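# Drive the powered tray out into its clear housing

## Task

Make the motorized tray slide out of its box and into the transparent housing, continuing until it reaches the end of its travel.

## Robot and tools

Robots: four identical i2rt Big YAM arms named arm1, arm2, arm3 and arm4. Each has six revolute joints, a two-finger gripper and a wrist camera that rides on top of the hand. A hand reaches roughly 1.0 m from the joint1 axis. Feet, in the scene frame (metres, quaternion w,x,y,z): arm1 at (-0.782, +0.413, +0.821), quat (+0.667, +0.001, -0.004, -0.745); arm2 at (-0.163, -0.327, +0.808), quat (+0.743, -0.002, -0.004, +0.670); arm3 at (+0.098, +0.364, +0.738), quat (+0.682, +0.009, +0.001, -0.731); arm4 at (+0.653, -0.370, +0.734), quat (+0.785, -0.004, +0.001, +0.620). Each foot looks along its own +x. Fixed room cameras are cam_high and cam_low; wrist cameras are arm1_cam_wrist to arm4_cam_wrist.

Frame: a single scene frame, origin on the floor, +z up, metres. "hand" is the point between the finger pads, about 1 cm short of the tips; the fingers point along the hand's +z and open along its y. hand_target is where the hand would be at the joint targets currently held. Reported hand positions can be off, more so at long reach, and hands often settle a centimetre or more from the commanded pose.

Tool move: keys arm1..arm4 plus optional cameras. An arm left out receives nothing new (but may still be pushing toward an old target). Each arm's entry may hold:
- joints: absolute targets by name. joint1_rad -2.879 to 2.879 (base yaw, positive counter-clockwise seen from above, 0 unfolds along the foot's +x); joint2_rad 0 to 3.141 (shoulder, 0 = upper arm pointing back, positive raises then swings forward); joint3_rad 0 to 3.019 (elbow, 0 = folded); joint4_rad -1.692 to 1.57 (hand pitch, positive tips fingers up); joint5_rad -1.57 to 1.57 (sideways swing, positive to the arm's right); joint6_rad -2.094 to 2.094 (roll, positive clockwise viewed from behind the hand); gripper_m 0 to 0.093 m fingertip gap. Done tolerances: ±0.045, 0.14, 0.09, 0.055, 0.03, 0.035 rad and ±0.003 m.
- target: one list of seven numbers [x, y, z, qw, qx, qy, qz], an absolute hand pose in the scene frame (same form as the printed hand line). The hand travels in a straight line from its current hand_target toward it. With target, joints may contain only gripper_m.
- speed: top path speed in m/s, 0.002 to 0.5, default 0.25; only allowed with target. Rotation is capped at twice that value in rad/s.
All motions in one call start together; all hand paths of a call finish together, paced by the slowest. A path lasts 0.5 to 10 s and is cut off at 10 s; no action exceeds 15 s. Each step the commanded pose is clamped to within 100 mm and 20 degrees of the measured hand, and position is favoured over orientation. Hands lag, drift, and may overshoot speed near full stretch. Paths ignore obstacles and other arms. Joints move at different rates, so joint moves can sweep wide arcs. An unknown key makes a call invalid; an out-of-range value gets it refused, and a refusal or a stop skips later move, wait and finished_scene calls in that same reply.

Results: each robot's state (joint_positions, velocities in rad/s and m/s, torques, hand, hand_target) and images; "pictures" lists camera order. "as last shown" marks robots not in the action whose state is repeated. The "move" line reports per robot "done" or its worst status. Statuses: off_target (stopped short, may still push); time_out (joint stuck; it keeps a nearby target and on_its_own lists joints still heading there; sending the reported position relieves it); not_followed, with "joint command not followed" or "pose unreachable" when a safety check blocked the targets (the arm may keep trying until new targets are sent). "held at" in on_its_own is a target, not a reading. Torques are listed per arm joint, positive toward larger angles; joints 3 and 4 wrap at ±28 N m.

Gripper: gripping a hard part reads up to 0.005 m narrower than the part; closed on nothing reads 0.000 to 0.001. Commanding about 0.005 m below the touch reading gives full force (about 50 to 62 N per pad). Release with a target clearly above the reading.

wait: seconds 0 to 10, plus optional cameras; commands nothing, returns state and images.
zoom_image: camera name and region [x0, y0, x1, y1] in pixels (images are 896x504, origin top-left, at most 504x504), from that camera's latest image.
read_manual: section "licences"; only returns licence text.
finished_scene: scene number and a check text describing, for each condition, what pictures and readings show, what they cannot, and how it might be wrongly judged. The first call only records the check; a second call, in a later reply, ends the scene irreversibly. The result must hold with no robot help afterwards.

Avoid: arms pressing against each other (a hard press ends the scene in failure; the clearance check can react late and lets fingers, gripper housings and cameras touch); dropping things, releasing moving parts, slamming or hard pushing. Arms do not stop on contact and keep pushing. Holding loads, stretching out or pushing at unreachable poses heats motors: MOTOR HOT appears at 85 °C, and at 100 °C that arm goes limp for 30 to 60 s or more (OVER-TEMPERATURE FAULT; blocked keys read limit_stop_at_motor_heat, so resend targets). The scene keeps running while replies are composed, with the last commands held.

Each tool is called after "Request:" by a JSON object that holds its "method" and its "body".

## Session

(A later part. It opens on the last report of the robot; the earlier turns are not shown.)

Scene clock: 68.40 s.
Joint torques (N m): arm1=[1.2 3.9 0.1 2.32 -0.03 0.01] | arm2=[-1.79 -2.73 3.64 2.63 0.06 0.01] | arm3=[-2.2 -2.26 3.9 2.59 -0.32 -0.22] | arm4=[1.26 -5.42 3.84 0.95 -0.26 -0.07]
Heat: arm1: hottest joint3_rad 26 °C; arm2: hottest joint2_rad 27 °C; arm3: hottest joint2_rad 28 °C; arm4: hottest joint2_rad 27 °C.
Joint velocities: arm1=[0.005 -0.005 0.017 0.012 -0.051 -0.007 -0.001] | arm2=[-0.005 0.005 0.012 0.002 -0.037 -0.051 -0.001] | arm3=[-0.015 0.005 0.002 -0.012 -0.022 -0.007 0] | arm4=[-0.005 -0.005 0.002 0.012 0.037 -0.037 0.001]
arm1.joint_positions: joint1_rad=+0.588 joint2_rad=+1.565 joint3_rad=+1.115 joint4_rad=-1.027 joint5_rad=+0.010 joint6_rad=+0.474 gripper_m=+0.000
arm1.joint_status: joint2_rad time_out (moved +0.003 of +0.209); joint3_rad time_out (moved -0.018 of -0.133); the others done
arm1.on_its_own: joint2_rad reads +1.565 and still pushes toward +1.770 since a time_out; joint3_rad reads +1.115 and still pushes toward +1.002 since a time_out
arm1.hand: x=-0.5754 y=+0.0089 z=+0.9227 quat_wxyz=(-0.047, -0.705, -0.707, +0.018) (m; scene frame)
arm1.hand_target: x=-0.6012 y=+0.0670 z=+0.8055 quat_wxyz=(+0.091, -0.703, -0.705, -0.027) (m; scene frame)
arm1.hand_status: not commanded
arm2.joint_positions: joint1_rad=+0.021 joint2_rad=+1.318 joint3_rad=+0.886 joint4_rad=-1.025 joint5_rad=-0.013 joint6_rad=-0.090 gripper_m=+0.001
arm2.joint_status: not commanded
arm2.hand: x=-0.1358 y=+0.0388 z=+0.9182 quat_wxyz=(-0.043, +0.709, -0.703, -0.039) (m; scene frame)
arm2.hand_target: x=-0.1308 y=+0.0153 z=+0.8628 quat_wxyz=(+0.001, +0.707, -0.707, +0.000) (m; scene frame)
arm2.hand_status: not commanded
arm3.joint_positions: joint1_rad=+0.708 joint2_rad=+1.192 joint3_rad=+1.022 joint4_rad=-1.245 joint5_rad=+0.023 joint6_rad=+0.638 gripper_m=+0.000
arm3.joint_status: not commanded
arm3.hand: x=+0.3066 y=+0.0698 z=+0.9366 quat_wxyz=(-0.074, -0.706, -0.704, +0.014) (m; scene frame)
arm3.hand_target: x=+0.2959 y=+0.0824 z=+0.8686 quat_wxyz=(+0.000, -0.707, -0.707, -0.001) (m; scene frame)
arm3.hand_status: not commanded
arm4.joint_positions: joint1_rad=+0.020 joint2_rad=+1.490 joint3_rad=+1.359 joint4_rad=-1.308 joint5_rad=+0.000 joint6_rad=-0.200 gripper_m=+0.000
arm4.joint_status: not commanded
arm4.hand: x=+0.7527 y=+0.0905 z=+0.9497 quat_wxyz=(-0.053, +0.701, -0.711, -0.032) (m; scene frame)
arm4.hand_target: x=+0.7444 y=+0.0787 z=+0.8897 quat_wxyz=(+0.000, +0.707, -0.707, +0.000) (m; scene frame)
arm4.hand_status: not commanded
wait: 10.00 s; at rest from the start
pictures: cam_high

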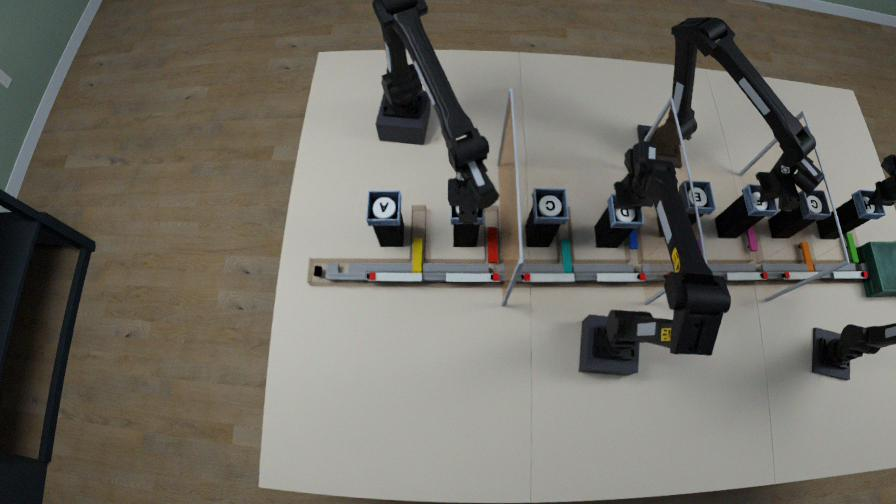

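Request:
{"method": "move", "body": {"arm2": {"target": [-0.131, 0.03, 1.0, 0, 0.7071, -0.7071, 0], "speed": 0.4}, "cameras": ["cam_high"]}}

Request:
{"method": "move", "body": {"arm2": {"target": [-0.354, 0.025, 1.0, 0, 0.7071, -0.7071, 0], "speed": 0.4}, "cameras": []}}

Request:
{"method": "move", "body": {"arm2": {"target": [-0.354, 0.022, 0.865, 0, 0.7071, -0.7071, 0], "speed": 0.3}, "cameras": ["cam_high", "arm2_cam_wrist"]}}

Request:
{"method": "zoom_image", "body": {"camera": "cam_high", "region": [530, 190, 660, 290]}}

Scene clock: 73.17 s.
Joint torques (N m): arm1=[0.91 4.01 0.13 2.35 -0.02 0.02] | arm2=[-1.9 -11.63 13.27 -0.34 0.09 0.01] | arm3=[-2.26 -2.26 3.95 2.61 -0.32 -0.23] | arm4=[1.26 -5.42 3.84 0.94 -0.26 -0.08]
Heat: arm1: hottest joint3_rad 26 °C; arm2: hottest joint2_rad 27 °C; arm3: hottest joint2_rad 28 °C; arm4: hottest joint2_rad 27 °C.
move: arm2 off_target
Joint velocities: arm1=[0.005 -0.005 0.002 -0.002 -0.022 0.022 -0.001] | arm2=[-0.015 0.005 -0.002 -0.012 0.022 -0.007 -0.001] | arm3=[-0.015 -0.005 -0.017 -0.007 -0.037 -0.007 0.001] | arm4=[-0.005 -0.015 0.012 -0.002 -0.037 0.022 0]
arm1.joint_positions: joint1_rad=+0.588 joint2_rad=+1.565 joint3_rad=+1.115 joint4_rad=-1.027 joint5_rad=+0.010 joint6_rad=+0.474 gripper_m=+0.000
arm1.joint_status: not commanded
arm1.on_its_own: joint2_rad reads +1.565 and still pushes toward +1.770 since a time_out; joint3_rad reads +1.115 and still pushes toward +1.002 since a time_out
arm1.hand: x=-0.5754 y=+0.0089 z=+0.9227 quat_wxyz=(-0.047, -0.705, -0.707, +0.018) (m; scene frame)
arm1.hand_target: x=-0.6012 y=+0.0670 z=+0.8055 quat_wxyz=(+0.091, -0.703, -0.705, -0.027) (m; scene frame)
arm1.hand_status: not commanded
arm2.joint_positions: joint1_rad=+0.021 joint2_rad=+1.305 joint3_rad=+1.059 joint4_rad=-1.361 joint5_rad=-0.013 joint6_rad=-0.090 gripper_m=+0.001
arm2.joint_status: not commanded
arm2.hand: x=-0.1377 y=+0.0206 z=+0.9836 quat_wxyz=(+0.014, +0.710, -0.704, +0.009) (m; scene frame)
arm2.hand_target: x=-0.1311 y=+0.0301 z=+1.0002 quat_wxyz=(+0.000, +0.707, -0.707, +0.000) (m; scene frame)
arm2.hand_status: off_target (0.020 m and 2.0 deg from the pose sent, 0.082 m and 6.7 deg at the start)
arm3, arm4: as last shown
pictures: cam_high

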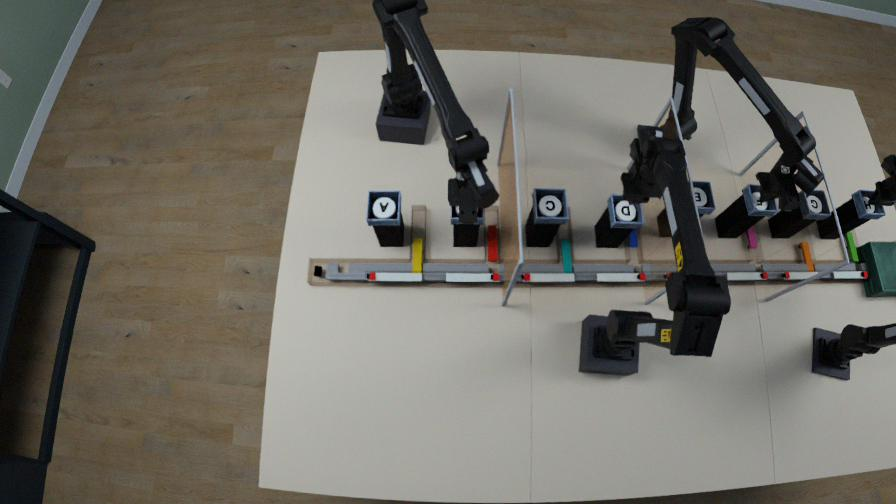

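Scene clock: 74.87 s.
Joint torques (N m): arm1=[0.97 3.78 0.14 2.35 -0.03 0.01] | arm2=[-0.32 -10.81 13.83 0.06 0.17 0.22] | arm3=[-2.37 -2.26 3.92 2.61 -0.33 -0.22] | arm4=[1.32 -5.42 3.85 0.95 -0.26 -0.08]
Heat: arm1: hottest joint3_rad 26 °C; arm2: hottest joint2_rad 27 °C; arm3: hottest joint2_rad 28 °C; arm4: hottest joint2_rad 27 °C.
move: arm2 off_target
Joint velocities: arm1=[-0.005 0.015 -0.007 -0.032 0.037 0.037 0] | arm2=[-0.005 -0.015 0.002 -0.012 -0.037 0.007 0] | arm3=[-0.005 0.005 0.007 0.002 -0.095 -0.007 0] | arm4=[-0.005 -0.005 -0.002 0.002 -0.066 0.051 0.001]
arm1.joint_positions: joint1_rad=+0.588 joint2_rad=+1.565 joint3_rad=+1.115 joint4_rad=-1.027 joint5_rad=+0.010 joint6_rad=+0.474 gripper_m=+0.000
arm1.joint_status: not commanded
arm1.on_its_own: joint2_rad reads +1.565 and still pushes toward +1.770 since a time_out; joint3_rad reads +1.115 and still pushes toward +1.002 since a time_out
arm1.hand: x=-0.5754 y=+0.0089 z=+0.9227 quat_wxyz=(-0.047, -0.705, -0.707, +0.018) (m; scene frame)
arm1.hand_target: x=-0.6012 y=+0.0671 z=+0.8055 quat_wxyz=(+0.091, -0.703, -0.705, -0.027) (m; scene frame)
arm1.hand_status: not commanded
arm2.joint_positions: joint1_rad=+0.584 joint2_rad=+1.380 joint3_rad=+1.162 joint4_rad=-1.361 joint5_rad=-0.004 joint6_rad=+0.479 gripper_m=+0.001
arm2.joint_status: not commanded
arm2.hand: x=-0.3441 y=+0.0158 z=+0.9932 quat_wxyz=(-0.001, +0.708, -0.707, +0.006) (m; scene frame)
arm2.hand_target: x=-0.3533 y=+0.0277 z=+0.9995 quat_wxyz=(-0.004, +0.707, -0.707, +0.001) (m; scene frame)
arm2.hand_status: off_target (0.015 m and 0.7 deg from the pose sent, 0.217 m and 2.0 deg at the start)
arm3, arm4: as last shown
pictures: none
No camera images: "cameras" was empty.

Scene clock: 76.17 s.
Joint torques (N m): arm1=[1.08 3.96 0.16 2.32 -0.02 0.01] | arm2=[0.73 -3.14 3.77 2.29 -0.13 0.19] | arm3=[-2.26 -2.14 3.96 2.63 -0.32 -0.22] | arm4=[1.32 -5.42 3.84 0.95 -0.26 -0.07]
Heat: arm1: hottest joint3_rad 26 °C; arm2: hottest joint2_rad 27 °C; arm3: hottest joint2_rad 28 °C; arm4: hottest joint2_rad 27 °C.
move: arm2 off_target
Joint velocities: arm1=[-0.005 -0.015 -0.002 -0.002 -0.007 -0.051 -0.001] | arm2=[-0.005 -0.005 -0.012 -0.002 0.051 0.007 -0.001] | arm3=[0.005 -0.005 -0.002 -0.007 -0.037 -0.037 0] | arm4=[-0.005 -0.005 -0.002 -0.012 -0.022 -0.051 0]
arm1.joint_positions: joint1_rad=+0.588 joint2_rad=+1.565 joint3_rad=+1.115 joint4_rad=-1.027 joint5_rad=+0.010 joint6_rad=+0.474 gripper_m=+0.000
arm1.joint_status: not commanded
arm1.on_its_own: joint2_rad reads +1.565 and still pushes toward +1.770 since a time_out; joint3_rad reads +1.115 and still pushes toward +1.002 since a time_out
arm1.hand: x=-0.5754 y=+0.0089 z=+0.9227 quat_wxyz=(-0.047, -0.705, -0.707, +0.018) (m; scene frame)
arm1.hand_target: x=-0.6012 y=+0.0670 z=+0.8055 quat_wxyz=(+0.091, -0.703, -0.705, -0.027) (m; scene frame)
arm1.hand_status: not commanded
arm2.joint_positions: joint1_rad=+0.584 joint2_rad=+1.389 joint3_rad=+1.020 joint4_rad=-1.060 joint5_rad=-0.005 joint6_rad=+0.486 gripper_m=+0.000
arm2.joint_status: not commanded
arm2.hand: x=-0.3547 y=+0.0370 z=+0.9407 quat_wxyz=(-0.023, +0.704, -0.707, -0.066) (m; scene frame)
arm2.hand_target: x=-0.3485 y=+0.0137 z=+0.8740 quat_wxyz=(-0.001, +0.707, -0.707, +0.000) (m; scene frame)
arm2.hand_status: off_target (0.077 m and 8.0 deg from the pose sent, 0.129 m and 0.7 deg at the start)
arm3, arm4: as last shown
pictures: arm2_cam_wrist, cam_high
camera_calibration:
arm2_cam_wrist: T_world_to_cam=[[0.998854, 0.00522688, -0.0475792, 0.396978], [0.0276903, -0.873903, 0.485312, -0.410301], [-0.039043, -0.486073, -0.873046, 0.953108], [0, 0, 0, 1]] pos_world=[-0.34795, 0.102642, 1.05012]

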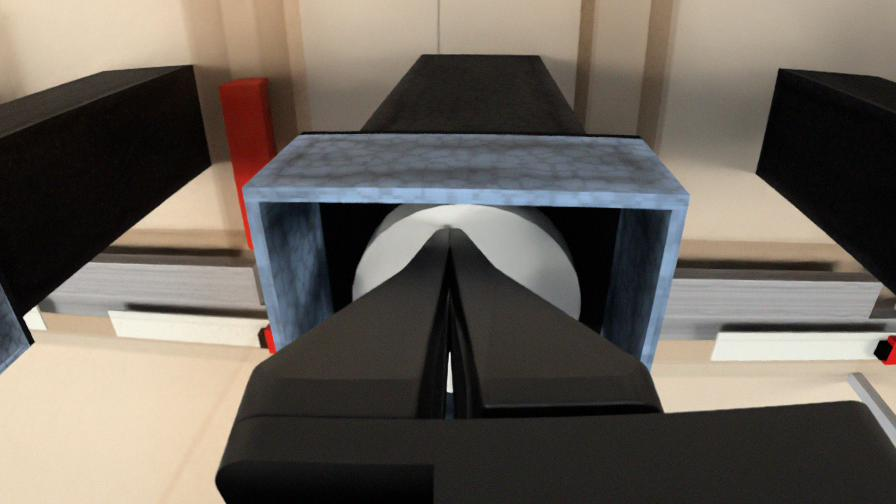

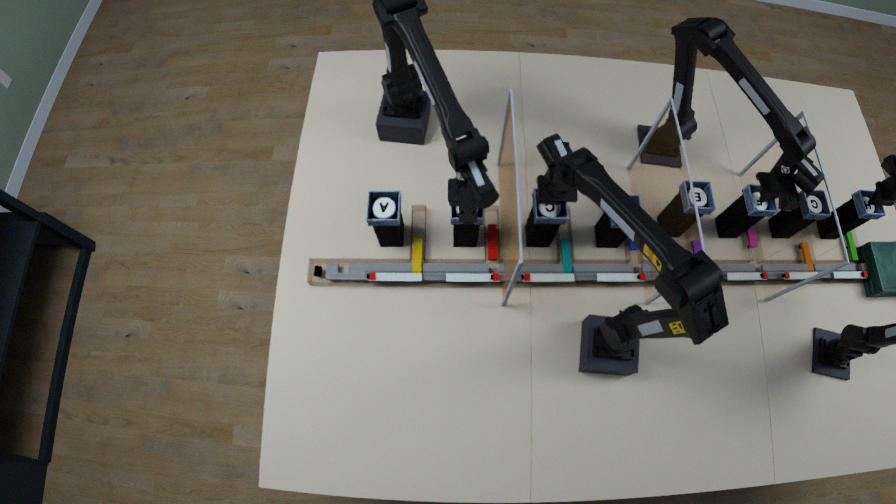

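Scaled by 3.877 from the camera's 896x504 image, which has a finer 1280x720 frame.

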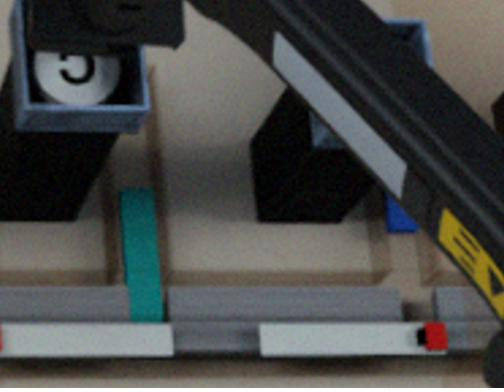

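Request:
{"method": "wait", "body": {"seconds": 3, "cameras": ["cam_high"]}}

Request:
{"method": "zoom_image", "body": {"camera": "cam_high", "region": [530, 190, 660, 290]}}

Request:
{"method": "zoom_image", "body": {"camera": "cam_high", "region": [716, 190, 872, 310]}}

Request:
{"method": "zoom_image", "body": {"camera": "cam_high", "region": [400, 190, 530, 290]}}

Scene clock: 79.30 s.
Joint torques (N m): arm1=[0.97 3.9 0.09 2.35 -0.04 0.01] | arm2=[0.5 -3.43 3.63 2.33 -0.14 0.18] | arm3=[-2.37 -2.32 3.9 2.61 -0.31 -0.22] | arm4=[1.26 -5.48 3.84 0.95 -0.25 -0.08]
Heat: arm1: hottest joint3_rad 26 °C; arm2: hottest joint2_rad 27 °C; arm3: hottest joint2_rad 27 °C; arm4: hottest joint2_rad 27 °C.
Joint velocities: arm1=[-0.015 -0.005 0.002 -0.022 -0.037 -0.022 0.001] | arm2=[-0.015 -0.005 -0.002 -0.007 0.007 0.007 0.001] | arm3=[-0.005 -0.005 0.002 -0.007 -0.037 -0.022 -0.001] | arm4=[0.005 -0.015 0.002 -0.012 -0.081 0.037 0]
arm1.joint_positions: joint1_rad=+0.588 joint2_rad=+1.565 joint3_rad=+1.115 joint4_rad=-1.027 joint5_rad=+0.010 joint6_rad=+0.474 gripper_m=+0.000
arm1.joint_status: not commanded
arm1.on_its_own: joint2_rad reads +1.565 and still pushes toward +1.770 since a time_out; joint3_rad reads +1.115 and still pushes toward +1.002 since a time_out
arm1.hand: x=-0.5754 y=+0.0089 z=+0.9227 quat_wxyz=(-0.047, -0.705, -0.707, +0.018) (m; scene frame)
arm1.hand_target: x=-0.6012 y=+0.0670 z=+0.8055 quat_wxyz=(+0.091, -0.703, -0.705, -0.027) (m; scene frame)
arm1.hand_status: not commanded
arm2.joint_positions: joint1_rad=+0.584 joint2_rad=+1.389 joint3_rad=+1.020 joint4_rad=-1.060 joint5_rad=-0.005 joint6_rad=+0.486 gripper_m=+0.000
arm2.joint_status: not commanded
arm2.hand: x=-0.3547 y=+0.0370 z=+0.9407 quat_wxyz=(-0.023, +0.704, -0.707, -0.066) (m; scene frame)
arm2.hand_target: x=-0.3485 y=+0.0137 z=+0.8740 quat_wxyz=(-0.001, +0.707, -0.707, +0.000) (m; scene frame)
arm2.hand_status: off_target (0.077 m and 8.0 deg from the pose sent, 0.129 m and 0.7 deg at the start)
arm3.joint_positions: joint1_rad=+0.708 joint2_rad=+1.192 joint3_rad=+1.022 joint4_rad=-1.245 joint5_rad=+0.023 joint6_rad=+0.638 gripper_m=+0.000
arm3.joint_status: not commanded
arm3.hand: x=+0.3066 y=+0.0698 z=+0.9366 quat_wxyz=(-0.074, -0.706, -0.704, +0.014) (m; scene frame)
arm3.hand_target: x=+0.2959 y=+0.0824 z=+0.8686 quat_wxyz=(+0.000, -0.707, -0.707, -0.001) (m; scene frame)
arm3.hand_status: not commanded
arm4.joint_positions: joint1_rad=+0.020 joint2_rad=+1.490 joint3_rad=+1.359 joint4_rad=-1.308 joint5_rad=+0.000 joint6_rad=-0.200 gripper_m=+0.000
arm4.joint_status: not commanded
arm4.hand: x=+0.7527 y=+0.0905 z=+0.9497 quat_wxyz=(-0.053, +0.701, -0.711, -0.032) (m; scene frame)
arm4.hand_target: x=+0.7444 y=+0.0787 z=+0.8897 quat_wxyz=(+0.000, +0.707, -0.707, +0.000) (m; scene frame)
arm4.hand_status: not commanded
wait: 3.00 s; at rest by 0.13 s
pictures: cam_high

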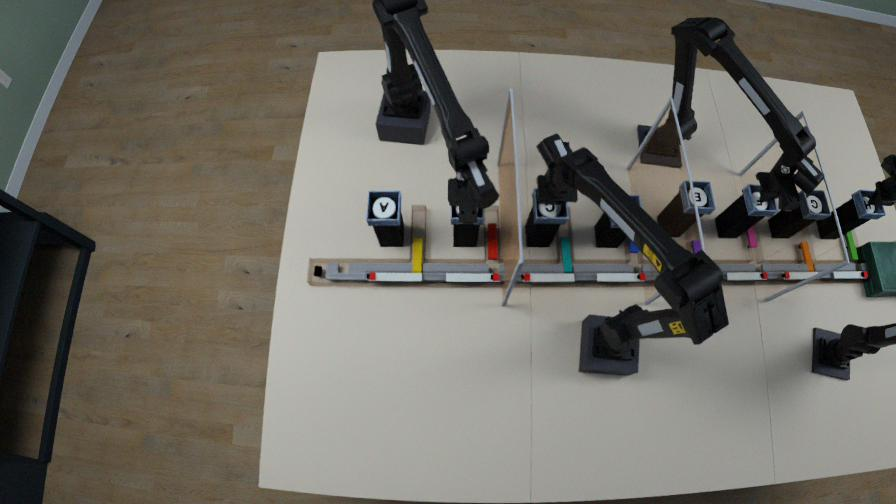

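Scaled by 3.877 from the camera's 896x504 image, which has a finer 1280x720 frame.

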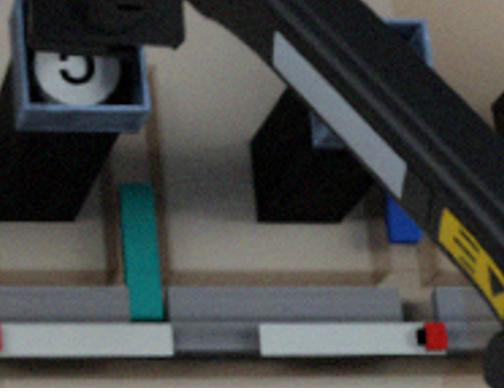

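Scaled by 3.231 from the camera's 896x504 image, which has a finer 1280x720 frame.

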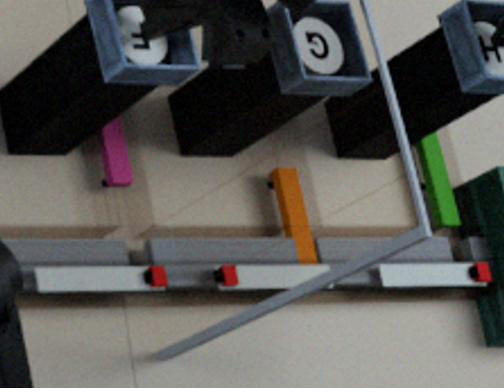

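Scaled by 3.877 from the camera's 896x504 image, which has a finer 1280x720 frame.

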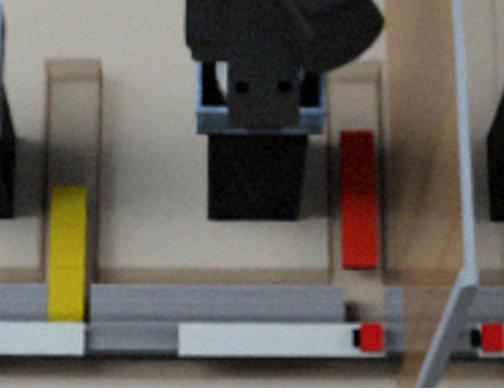

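Request:
{"method": "wait", "body": {"seconds": 4, "cameras": ["cam_high"]}}

Request:
{"method": "zoom_image", "body": {"camera": "cam_high", "region": [530, 190, 660, 290]}}

Scene clock: 84.00 s.
Joint torques (N m): arm1=[1.08 4.01 0.13 2.33 -0.03 0] | arm2=[0.44 -3.37 3.62 2.43 -0.1 0.2] | arm3=[-2.2 -2.32 3.96 2.59 -0.32 -0.22] | arm4=[1.32 -5.42 3.85 0.95 -0.26 -0.08]
Heat: arm1: hottest joint3_rad 26 °C; arm2: hottest joint2_rad 27 °C; arm3: hottest joint2_rad 27 °C; arm4: hottest joint2_rad 27 °C.
Joint velocities: arm1=[-0.005 -0.005 0.002 -0.007 0.007 0.007 0] | arm2=[-0.005 -0.005 -0.002 -0.002 -0.007 -0.007 0.001] | arm3=[-0.015 0.015 -0.012 0.012 -0.066 -0.007 0.001] | arm4=[0.005 0.015 0.007 -0.007 0.022 -0.066 0]
arm1.joint_positions: joint1_rad=+0.588 joint2_rad=+1.565 joint3_rad=+1.115 joint4_rad=-1.027 joint5_rad=+0.010 joint6_rad=+0.474 gripper_m=+0.000
arm1.joint_status: not commanded
arm1.on_its_own: joint2_rad reads +1.565 and still pushes toward +1.770 since a time_out; joint3_rad reads +1.115 and still pushes toward +1.002 since a time_out
arm1.hand: x=-0.5754 y=+0.0089 z=+0.9227 quat_wxyz=(-0.047, -0.705, -0.707, +0.018) (m; scene frame)
arm1.hand_target: x=-0.6012 y=+0.0670 z=+0.8055 quat_wxyz=(+0.091, -0.703, -0.705, -0.027) (m; scene frame)
arm1.hand_status: not commanded
arm2.joint_positions: joint1_rad=+0.584 joint2_rad=+1.389 joint3_rad=+1.020 joint4_rad=-1.060 joint5_rad=-0.005 joint6_rad=+0.486 gripper_m=+0.000
arm2.joint_status: not commanded
arm2.hand: x=-0.3547 y=+0.0370 z=+0.9407 quat_wxyz=(-0.023, +0.704, -0.707, -0.066) (m; scene frame)
arm2.hand_target: x=-0.3485 y=+0.0137 z=+0.8740 quat_wxyz=(-0.001, +0.707, -0.707, +0.000) (m; scene frame)
arm2.hand_status: off_target (0.077 m and 8.0 deg from the pose sent, 0.129 m and 0.7 deg at the start)
arm3.joint_positions: joint1_rad=+0.708 joint2_rad=+1.192 joint3_rad=+1.022 joint4_rad=-1.245 joint5_rad=+0.023 joint6_rad=+0.638 gripper_m=+0.000
arm3.joint_status: not commanded
arm3.hand: x=+0.3066 y=+0.0698 z=+0.9366 quat_wxyz=(-0.074, -0.706, -0.704, +0.014) (m; scene frame)
arm3.hand_target: x=+0.2959 y=+0.0824 z=+0.8686 quat_wxyz=(+0.000, -0.707, -0.707, -0.001) (m; scene frame)
arm3.hand_status: not commanded
arm4.joint_positions: joint1_rad=+0.020 joint2_rad=+1.490 joint3_rad=+1.359 joint4_rad=-1.308 joint5_rad=+0.000 joint6_rad=-0.200 gripper_m=+0.000
arm4.joint_status: not commanded
arm4.hand: x=+0.7527 y=+0.0905 z=+0.9497 quat_wxyz=(-0.053, +0.701, -0.711, -0.032) (m; scene frame)
arm4.hand_target: x=+0.7444 y=+0.0787 z=+0.8897 quat_wxyz=(+0.000, +0.707, -0.707, +0.000) (m; scene frame)
arm4.hand_status: not commanded
wait: 4.00 s; at rest from the start
pictures: cam_high

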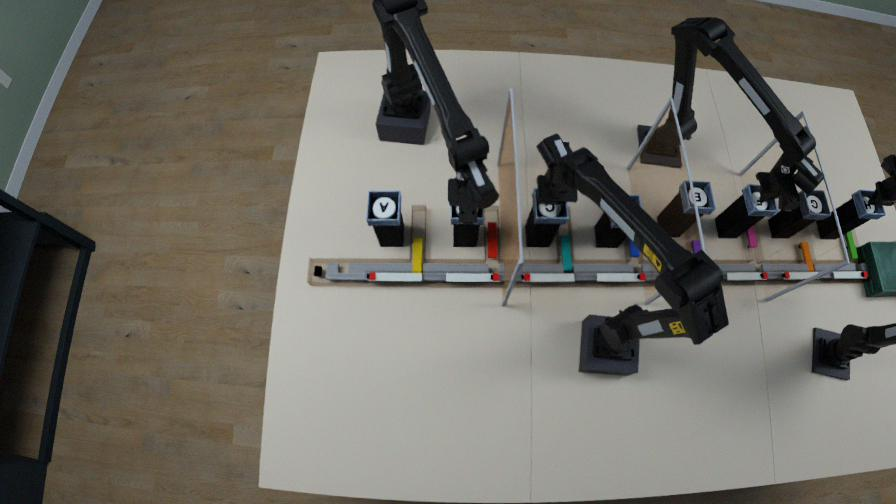

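Scaled by 3.877 from the camera's 896x504 image, which has a finer 1280x720 frame.

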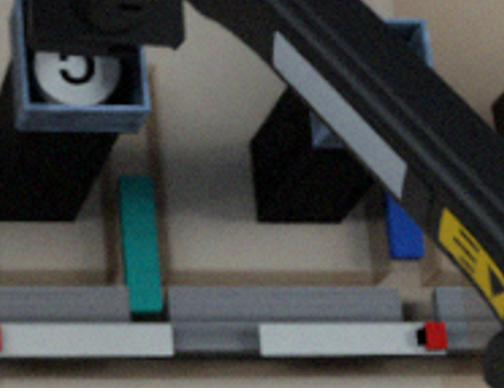

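Request:
{"method": "move", "body": {"arm3": {"target": [0.302, 0.072, 1.0, 0, 0.7071, 0.7071, 0], "speed": 0.4}, "cameras": []}}

Request:
{"method": "move", "body": {"arm3": {"target": [0.087, 0.072, 1.0, 0, 0.7071, 0.7071, 0], "speed": 0.4}, "cameras": []}}

Request:
{"method": "move", "body": {"arm3": {"target": [0.087, 0.074, 0.865, 0, 0.7071, 0.7071, 0], "speed": 0.3}, "cameras": ["cam_high", "arm3_cam_wrist", "cam_low"]}}

Request:
{"method": "zoom_image", "body": {"camera": "cam_low", "region": [240, 220, 400, 310]}}

Request:
{"method": "zoom_image", "body": {"camera": "cam_high", "region": [530, 190, 660, 290]}}

Scene clock: 85.83 s.
Joint torques (N m): arm1=[1.03 3.96 0.12 2.36 -0.02 0.01] | arm2=[0.44 -3.25 3.7 2.3 -0.12 0.2] | arm3=[-1.85 -9.58 15.32 0.03 -0.12 -0.19] | arm4=[1.26 -5.48 3.84 0.95 -0.26 -0.08]
Heat: arm1: hottest joint3_rad 26 °C; arm2: hottest joint2_rad 27 °C; arm3: hottest joint2_rad 27 °C; arm4: hottest joint2_rad 27 °C.
move: arm3 off_target
Joint velocities: arm1=[-0.005 -0.005 -0.007 -0.007 0.022 -0.066 -0.001] | arm2=[-0.015 -0.015 -0.012 -0.007 0.037 0.066 -0.001] | arm3=[-0.015 -0.005 -0.002 0.002 -0.037 -0.022 0] | arm4=[-0.015 0.005 0.007 -0.012 0.051 -0.037 0]
arm1.joint_positions: joint1_rad=+0.588 joint2_rad=+1.565 joint3_rad=+1.115 joint4_rad=-1.027 joint5_rad=+0.010 joint6_rad=+0.474 gripper_m=+0.000
arm1.joint_status: not commanded
arm1.on_its_own: joint2_rad reads +1.565 and still pushes toward +1.770 since a time_out; joint3_rad reads +1.115 and still pushes toward +1.002 since a time_out
arm1.hand: x=-0.5754 y=+0.0089 z=+0.9227 quat_wxyz=(-0.047, -0.705, -0.707, +0.018) (m; scene frame)
arm1.hand_target: x=-0.6012 y=+0.0670 z=+0.8055 quat_wxyz=(+0.091, -0.703, -0.705, -0.027) (m; scene frame)
arm1.hand_status: not commanded
arm2.joint_positions: joint1_rad=+0.584 joint2_rad=+1.389 joint3_rad=+1.020 joint4_rad=-1.060 joint5_rad=-0.005 joint6_rad=+0.486 gripper_m=+0.000
arm2.joint_status: not commanded
arm2.hand: x=-0.3547 y=+0.0370 z=+0.9407 quat_wxyz=(-0.023, +0.704, -0.707, -0.066) (m; scene frame)
arm2.hand_target: x=-0.3485 y=+0.0137 z=+0.8740 quat_wxyz=(-0.001, +0.707, -0.707, +0.000) (m; scene frame)
arm2.hand_status: not commanded
arm3.joint_positions: joint1_rad=+0.708 joint2_rad=+1.239 joint3_rad=+1.214 joint4_rad=-1.550 joint5_rad=+0.019 joint6_rad=+0.638 gripper_m=+0.000
arm3.joint_status: not commanded
arm3.hand: x=+0.2970 y=+0.0823 z=+0.9920 quat_wxyz=(+0.004, -0.707, -0.707, +0.001) (m; scene frame)
arm3.hand_target: x=+0.3025 y=+0.0715 z=+1.0007 quat_wxyz=(-0.001, -0.707, -0.707, +0.000) (m; scene frame)
arm3.hand_status: off_target (0.014 m and 0.5 deg from the pose sent, 0.064 m and 8.7 deg at the start)
arm4: as last shown
pictures: none
No camera images: "cameras" was empty.

Scene clock: 87.63 s.
Joint torques (N m): arm1=[1.03 3.78 0.13 2.32 -0.02 0] | arm2=[0.03 -3.37 3.77 2.33 -0.11 0.21] | arm3=[-2.67 -7.53 12.04 0.1 -0.2 -0.23] | arm4=[1.32 -5.42 3.84 0.95 -0.25 -0.08]
Heat: arm1: hottest joint3_rad 26 °C; arm2: hottest joint2_rad 27 °C; arm3: hottest joint2_rad 28 °C; arm4: hottest joint2_rad 27 °C.
move: arm3 done
Joint velocities: arm1=[-0.024 -0.015 -0.007 -0.007 0.007 -0.051 -0.001] | arm2=[0.005 0.005 0.007 0.007 -0.007 0.022 -0.001] | arm3=[-0.015 -0.005 -0.012 -0.012 0.022 0.007 0.001] | arm4=[-0.005 0.005 -0.017 -0.002 -0.037 -0.066 0]
arm1.joint_positions: joint1_rad=+0.588 joint2_rad=+1.565 joint3_rad=+1.115 joint4_rad=-1.027 joint5_rad=+0.010 joint6_rad=+0.474 gripper_m=+0.000
arm1.joint_status: not commanded
arm1.on_its_own: joint2_rad reads +1.565 and still pushes toward +1.770 since a time_out; joint3_rad reads +1.115 and still pushes toward +1.002 since a time_out
arm1.hand: x=-0.5754 y=+0.0089 z=+0.9227 quat_wxyz=(-0.047, -0.705, -0.707, +0.018) (m; scene frame)
arm1.hand_target: x=-0.6012 y=+0.0670 z=+0.8055 quat_wxyz=(+0.091, -0.703, -0.705, -0.027) (m; scene frame)
arm1.hand_status: not commanded
arm2, arm4: as last shown
arm3.joint_positions: joint1_rad=+0.062 joint2_rad=+1.066 joint3_rad=+1.113 joint4_rad=-1.592 joint5_rad=-0.002 joint6_rad=-0.009 gripper_m=+0.000
arm3.joint_status: not commanded
arm3.hand: x=+0.0929 y=+0.0742 z=+1.0015 quat_wxyz=(-0.009, -0.707, -0.708, +0.000) (m; scene frame)
arm3.hand_target: x=+0.0896 y=+0.0732 z=+1.0002 quat_wxyz=(-0.004, -0.707, -0.707, -0.007) (m; scene frame)
arm3.hand_status: done (0.006 m and 1.0 deg from the pose sent, 0.210 m and 0.5 deg at the start)
pictures: none
No camera images: "cameras" was empty.

Scene clock: 88.97 s.
Joint torques (N m): arm1=[0.97 3.96 0.13 2.35 -0.04 0.01] | arm2=[0.5 -3.78 3.62 2.18 -0.11 0.22] | arm3=[-2.67 0.32 3 2.32 0.06 -0.23] | arm4=[1.26 -5.42 3.84 0.95 -0.25 -0.07]
Heat: arm1: hottest joint3_rad 26 °C; arm2: hottest joint2_rad 27 °C; arm3: hottest joint2_rad 28 °C; arm4: hottest joint2_rad 27 °C.
move: arm3 off_target
Joint velocities: arm1=[-0.015 -0.015 -0.007 0.007 0.037 -0.037 -0.001] | arm2=[-0.015 -0.015 -0.007 -0.007 -0.081 0.095 0] | arm3=[-0.005 0.015 0.007 0.007 -0.066 -0.066 0] | arm4=[-0.015 0.015 0.012 0.002 0.037 0.007 0]
arm1.joint_positions: joint1_rad=+0.588 joint2_rad=+1.565 joint3_rad=+1.115 joint4_rad=-1.027 joint5_rad=+0.010 joint6_rad=+0.474 gripper_m=+0.000
arm1.joint_status: not commanded
arm1.on_its_own: joint2_rad reads +1.565 and still pushes toward +1.770 since a time_out; joint3_rad reads +1.115 and still pushes toward +1.002 since a time_out
arm1.hand: x=-0.5754 y=+0.0089 z=+0.9227 quat_wxyz=(-0.047, -0.705, -0.707, +0.018) (m; scene frame)
arm1.hand_target: x=-0.6012 y=+0.0670 z=+0.8055 quat_wxyz=(+0.091, -0.703, -0.705, -0.027) (m; scene frame)
arm1.hand_status: not commanded
arm2, arm4: as last shown
arm3.joint_positions: joint1_rad=+0.061 joint2_rad=+0.991 joint3_rad=+0.891 joint4_rad=-1.298 joint5_rad=+0.005 joint6_rad=-0.012 gripper_m=+0.000
arm3.joint_status: not commanded
arm3.hand: x=+0.0922 y=+0.0676 z=+0.9388 quat_wxyz=(-0.058, -0.704, -0.706, +0.055) (m; scene frame)
arm3.hand_target: x=+0.0882 y=+0.0869 z=+0.8747 quat_wxyz=(-0.001, -0.707, -0.707, -0.001) (m; scene frame)
arm3.hand_status: off_target (0.074 m and 9.2 deg from the pose sent, 0.137 m and 1.0 deg at the start)
pictures: arm3_cam_wrist, cam_high, cam_low
camera_calibration:
arm3_cam_wrist: T_world_to_cam=[[-0.999967, -0.00208799, -0.00779286, 0.0987346], [-0.00540172, 0.890742, 0.454477, -0.483487], [0.00599249, 0.454505, -0.890724, 0.932708], [0, 0, 0, 1]] pos_world=[0.0905305, 0.00694858, 1.05129]

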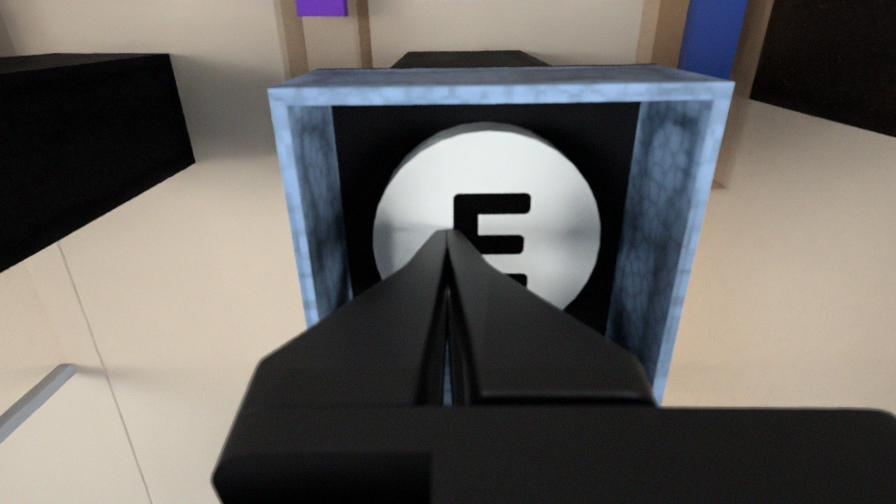

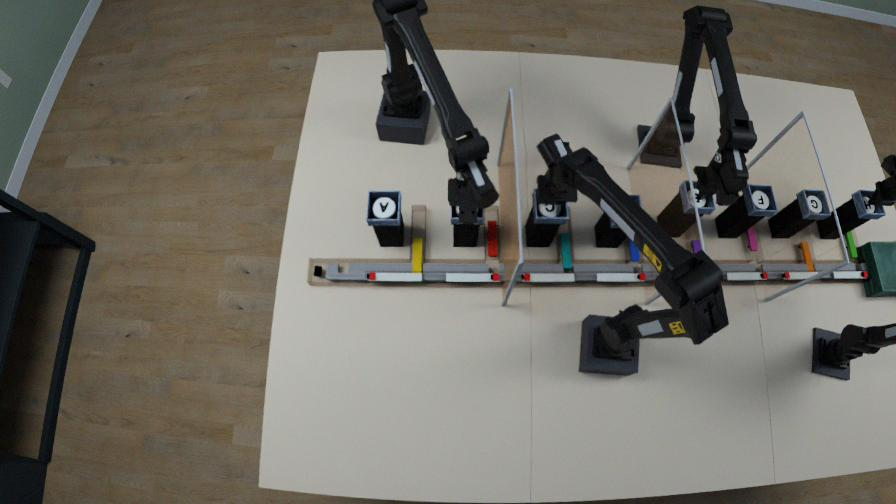

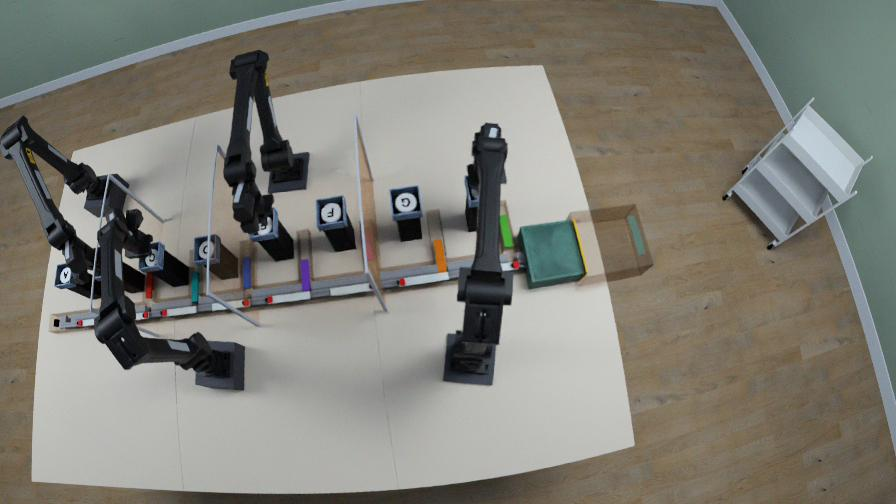

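Scaled by 3.150 from the camera's 896x504 image, which has a finer 1280x720 frame.

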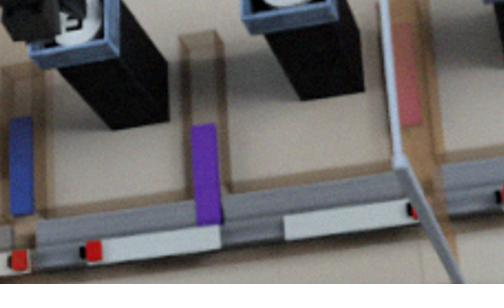

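Scaled by 3.877 from the camera's 896x504 image, which has a finer 1280x720 frame.

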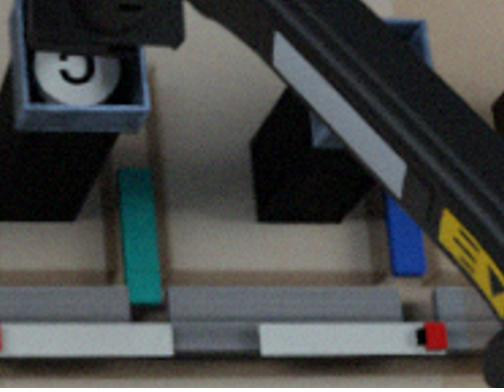

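Request:
{"method": "wait", "body": {"seconds": 5, "cameras": ["cam_high", "cam_low"]}}

Request:
{"method": "zoom_image", "body": {"camera": "cam_low", "region": [240, 220, 400, 310]}}

Request:
{"method": "zoom_image", "body": {"camera": "cam_high", "region": [530, 190, 660, 290]}}

Request:
{"method": "zoom_image", "body": {"camera": "cam_high", "region": [400, 190, 530, 290]}}

Request:
{"method": "zoom_image", "body": {"camera": "cam_high", "region": [736, 190, 866, 290]}}

Scene clock: 94.17 s.
Joint torques (N m): arm1=[1.08 3.84 0.14 2.29 -0.03 0.01] | arm2=[0.44 -3.02 3.6 2.28 -0.16 0.2] | arm3=[-2.84 0.32 2.96 2.51 0.07 -0.23] | arm4=[1.32 -5.42 3.84 0.95 -0.26 -0.07]
Heat: arm1: hottest joint3_rad 26 °C; arm2: hottest joint2_rad 27 °C; arm3: hottest joint2_rad 28 °C; arm4: hottest joint2_rad 27 °C.
Joint velocities: arm1=[0.005 0.005 -0.007 -0.017 0.037 -0.095 0.001] | arm2=[0.015 -0.005 -0.007 -0.007 0.022 -0.022 -0.001] | arm3=[-0.005 0.005 -0.017 -0.007 0.007 0.007 0] | arm4=[-0.005 -0.015 -0.002 0.007 0.051 0.051 -0.001]
arm1.joint_positions: joint1_rad=+0.588 joint2_rad=+1.565 joint3_rad=+1.115 joint4_rad=-1.027 joint5_rad=+0.010 joint6_rad=+0.474 gripper_m=+0.000
arm1.joint_status: not commanded
arm1.on_its_own: joint2_rad reads +1.565 and still pushes toward +1.770 since a time_out; joint3_rad reads +1.115 and still pushes toward +1.002 since a time_out
arm1.hand: x=-0.5754 y=+0.0089 z=+0.9227 quat_wxyz=(-0.047, -0.705, -0.707, +0.018) (m; scene frame)
arm1.hand_target: x=-0.6012 y=+0.0670 z=+0.8055 quat_wxyz=(+0.091, -0.703, -0.705, -0.027) (m; scene frame)
arm1.hand_status: not commanded
arm2.joint_positions: joint1_rad=+0.584 joint2_rad=+1.389 joint3_rad=+1.020 joint4_rad=-1.060 joint5_rad=-0.005 joint6_rad=+0.486 gripper_m=+0.000
arm2.joint_status: not commanded
arm2.hand: x=-0.3547 y=+0.0370 z=+0.9407 quat_wxyz=(-0.023, +0.704, -0.707, -0.066) (m; scene frame)
arm2.hand_target: x=-0.3485 y=+0.0137 z=+0.8740 quat_wxyz=(-0.001, +0.707, -0.707, +0.000) (m; scene frame)
arm2.hand_status: not commanded
arm3.joint_positions: joint1_rad=+0.061 joint2_rad=+0.991 joint3_rad=+0.891 joint4_rad=-1.298 joint5_rad=+0.005 joint6_rad=-0.012 gripper_m=+0.000
arm3.joint_status: not commanded
arm3.hand: x=+0.0922 y=+0.0676 z=+0.9388 quat_wxyz=(-0.058, -0.704, -0.706, +0.055) (m; scene frame)
arm3.hand_target: x=+0.0882 y=+0.0869 z=+0.8747 quat_wxyz=(-0.001, -0.707, -0.707, -0.001) (m; scene frame)
arm3.hand_status: off_target (0.074 m and 9.2 deg from the pose sent, 0.137 m and 1.0 deg at the start)
arm4.joint_positions: joint1_rad=+0.020 joint2_rad=+1.490 joint3_rad=+1.359 joint4_rad=-1.308 joint5_rad=+0.000 joint6_rad=-0.200 gripper_m=+0.000
arm4.joint_status: not commanded
arm4.hand: x=+0.7527 y=+0.0905 z=+0.9497 quat_wxyz=(-0.053, +0.701, -0.711, -0.032) (m; scene frame)
arm4.hand_target: x=+0.7444 y=+0.0787 z=+0.8897 quat_wxyz=(+0.000, +0.707, -0.707, +0.000) (m; scene frame)
arm4.hand_status: not commanded
wait: 5.00 s; at rest by 0.07 s
pictures: cam_high, cam_low

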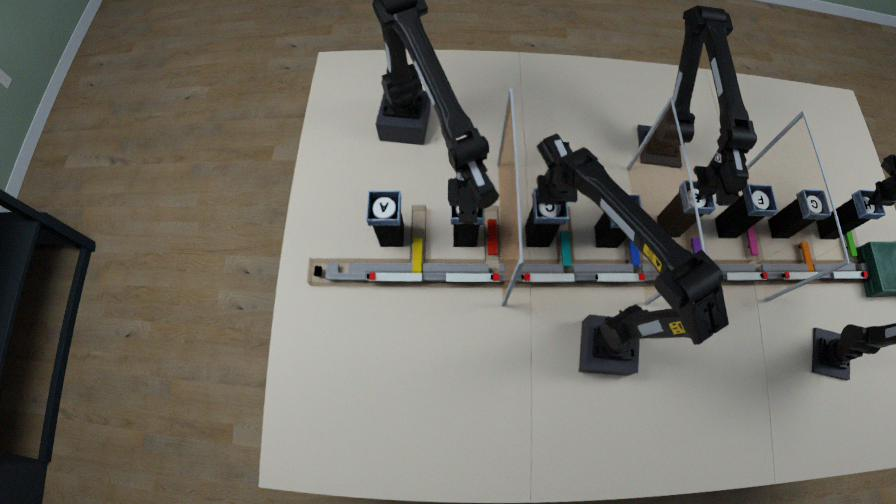

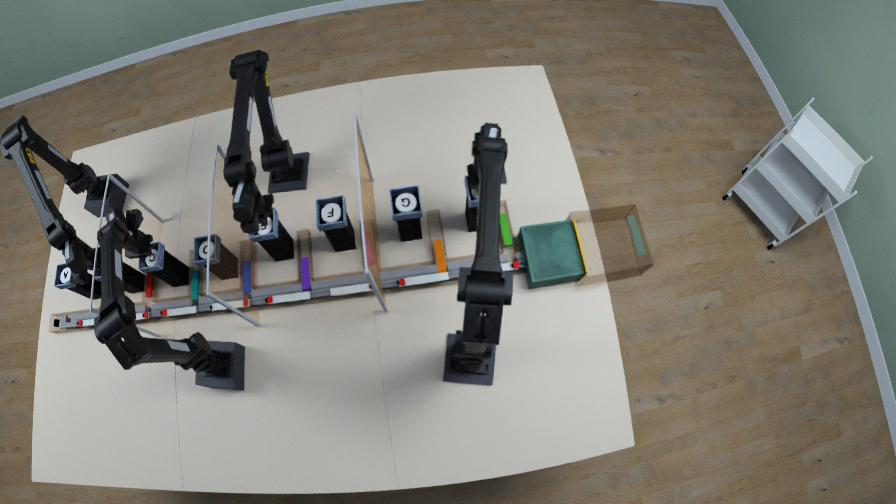

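Scaled by 3.150 from the camera's 896x504 image, which has a finer 1280x720 frame.

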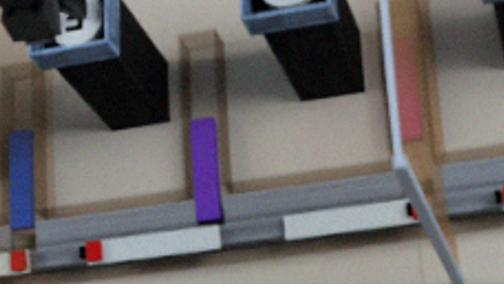

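Scaled by 3.877 from the camera's 896x504 image, which has a finer 1280x720 frame.

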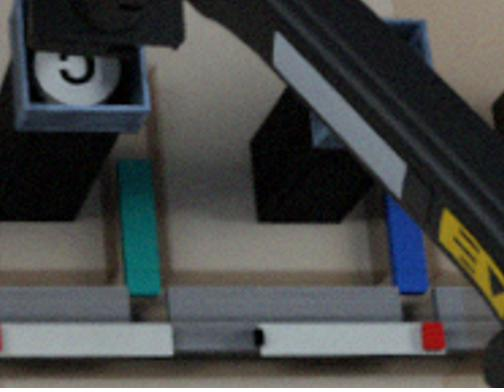

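Scaled by 3.877 from the camera's 896x504 image, which has a finer 1280x720 frame.

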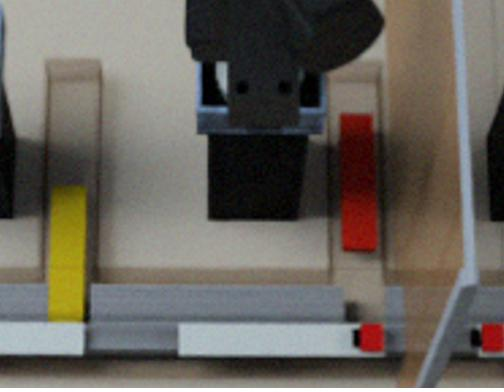

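Scaled by 3.877 from the camera's 896x504 image, which has a finer 1280x720 frame.

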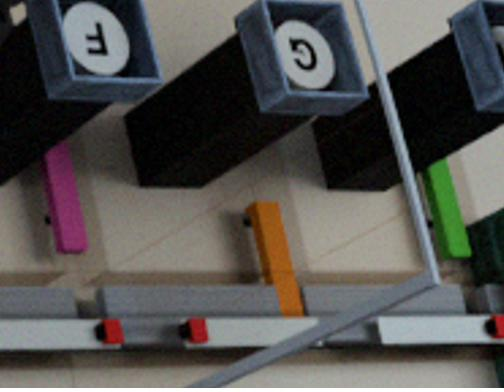

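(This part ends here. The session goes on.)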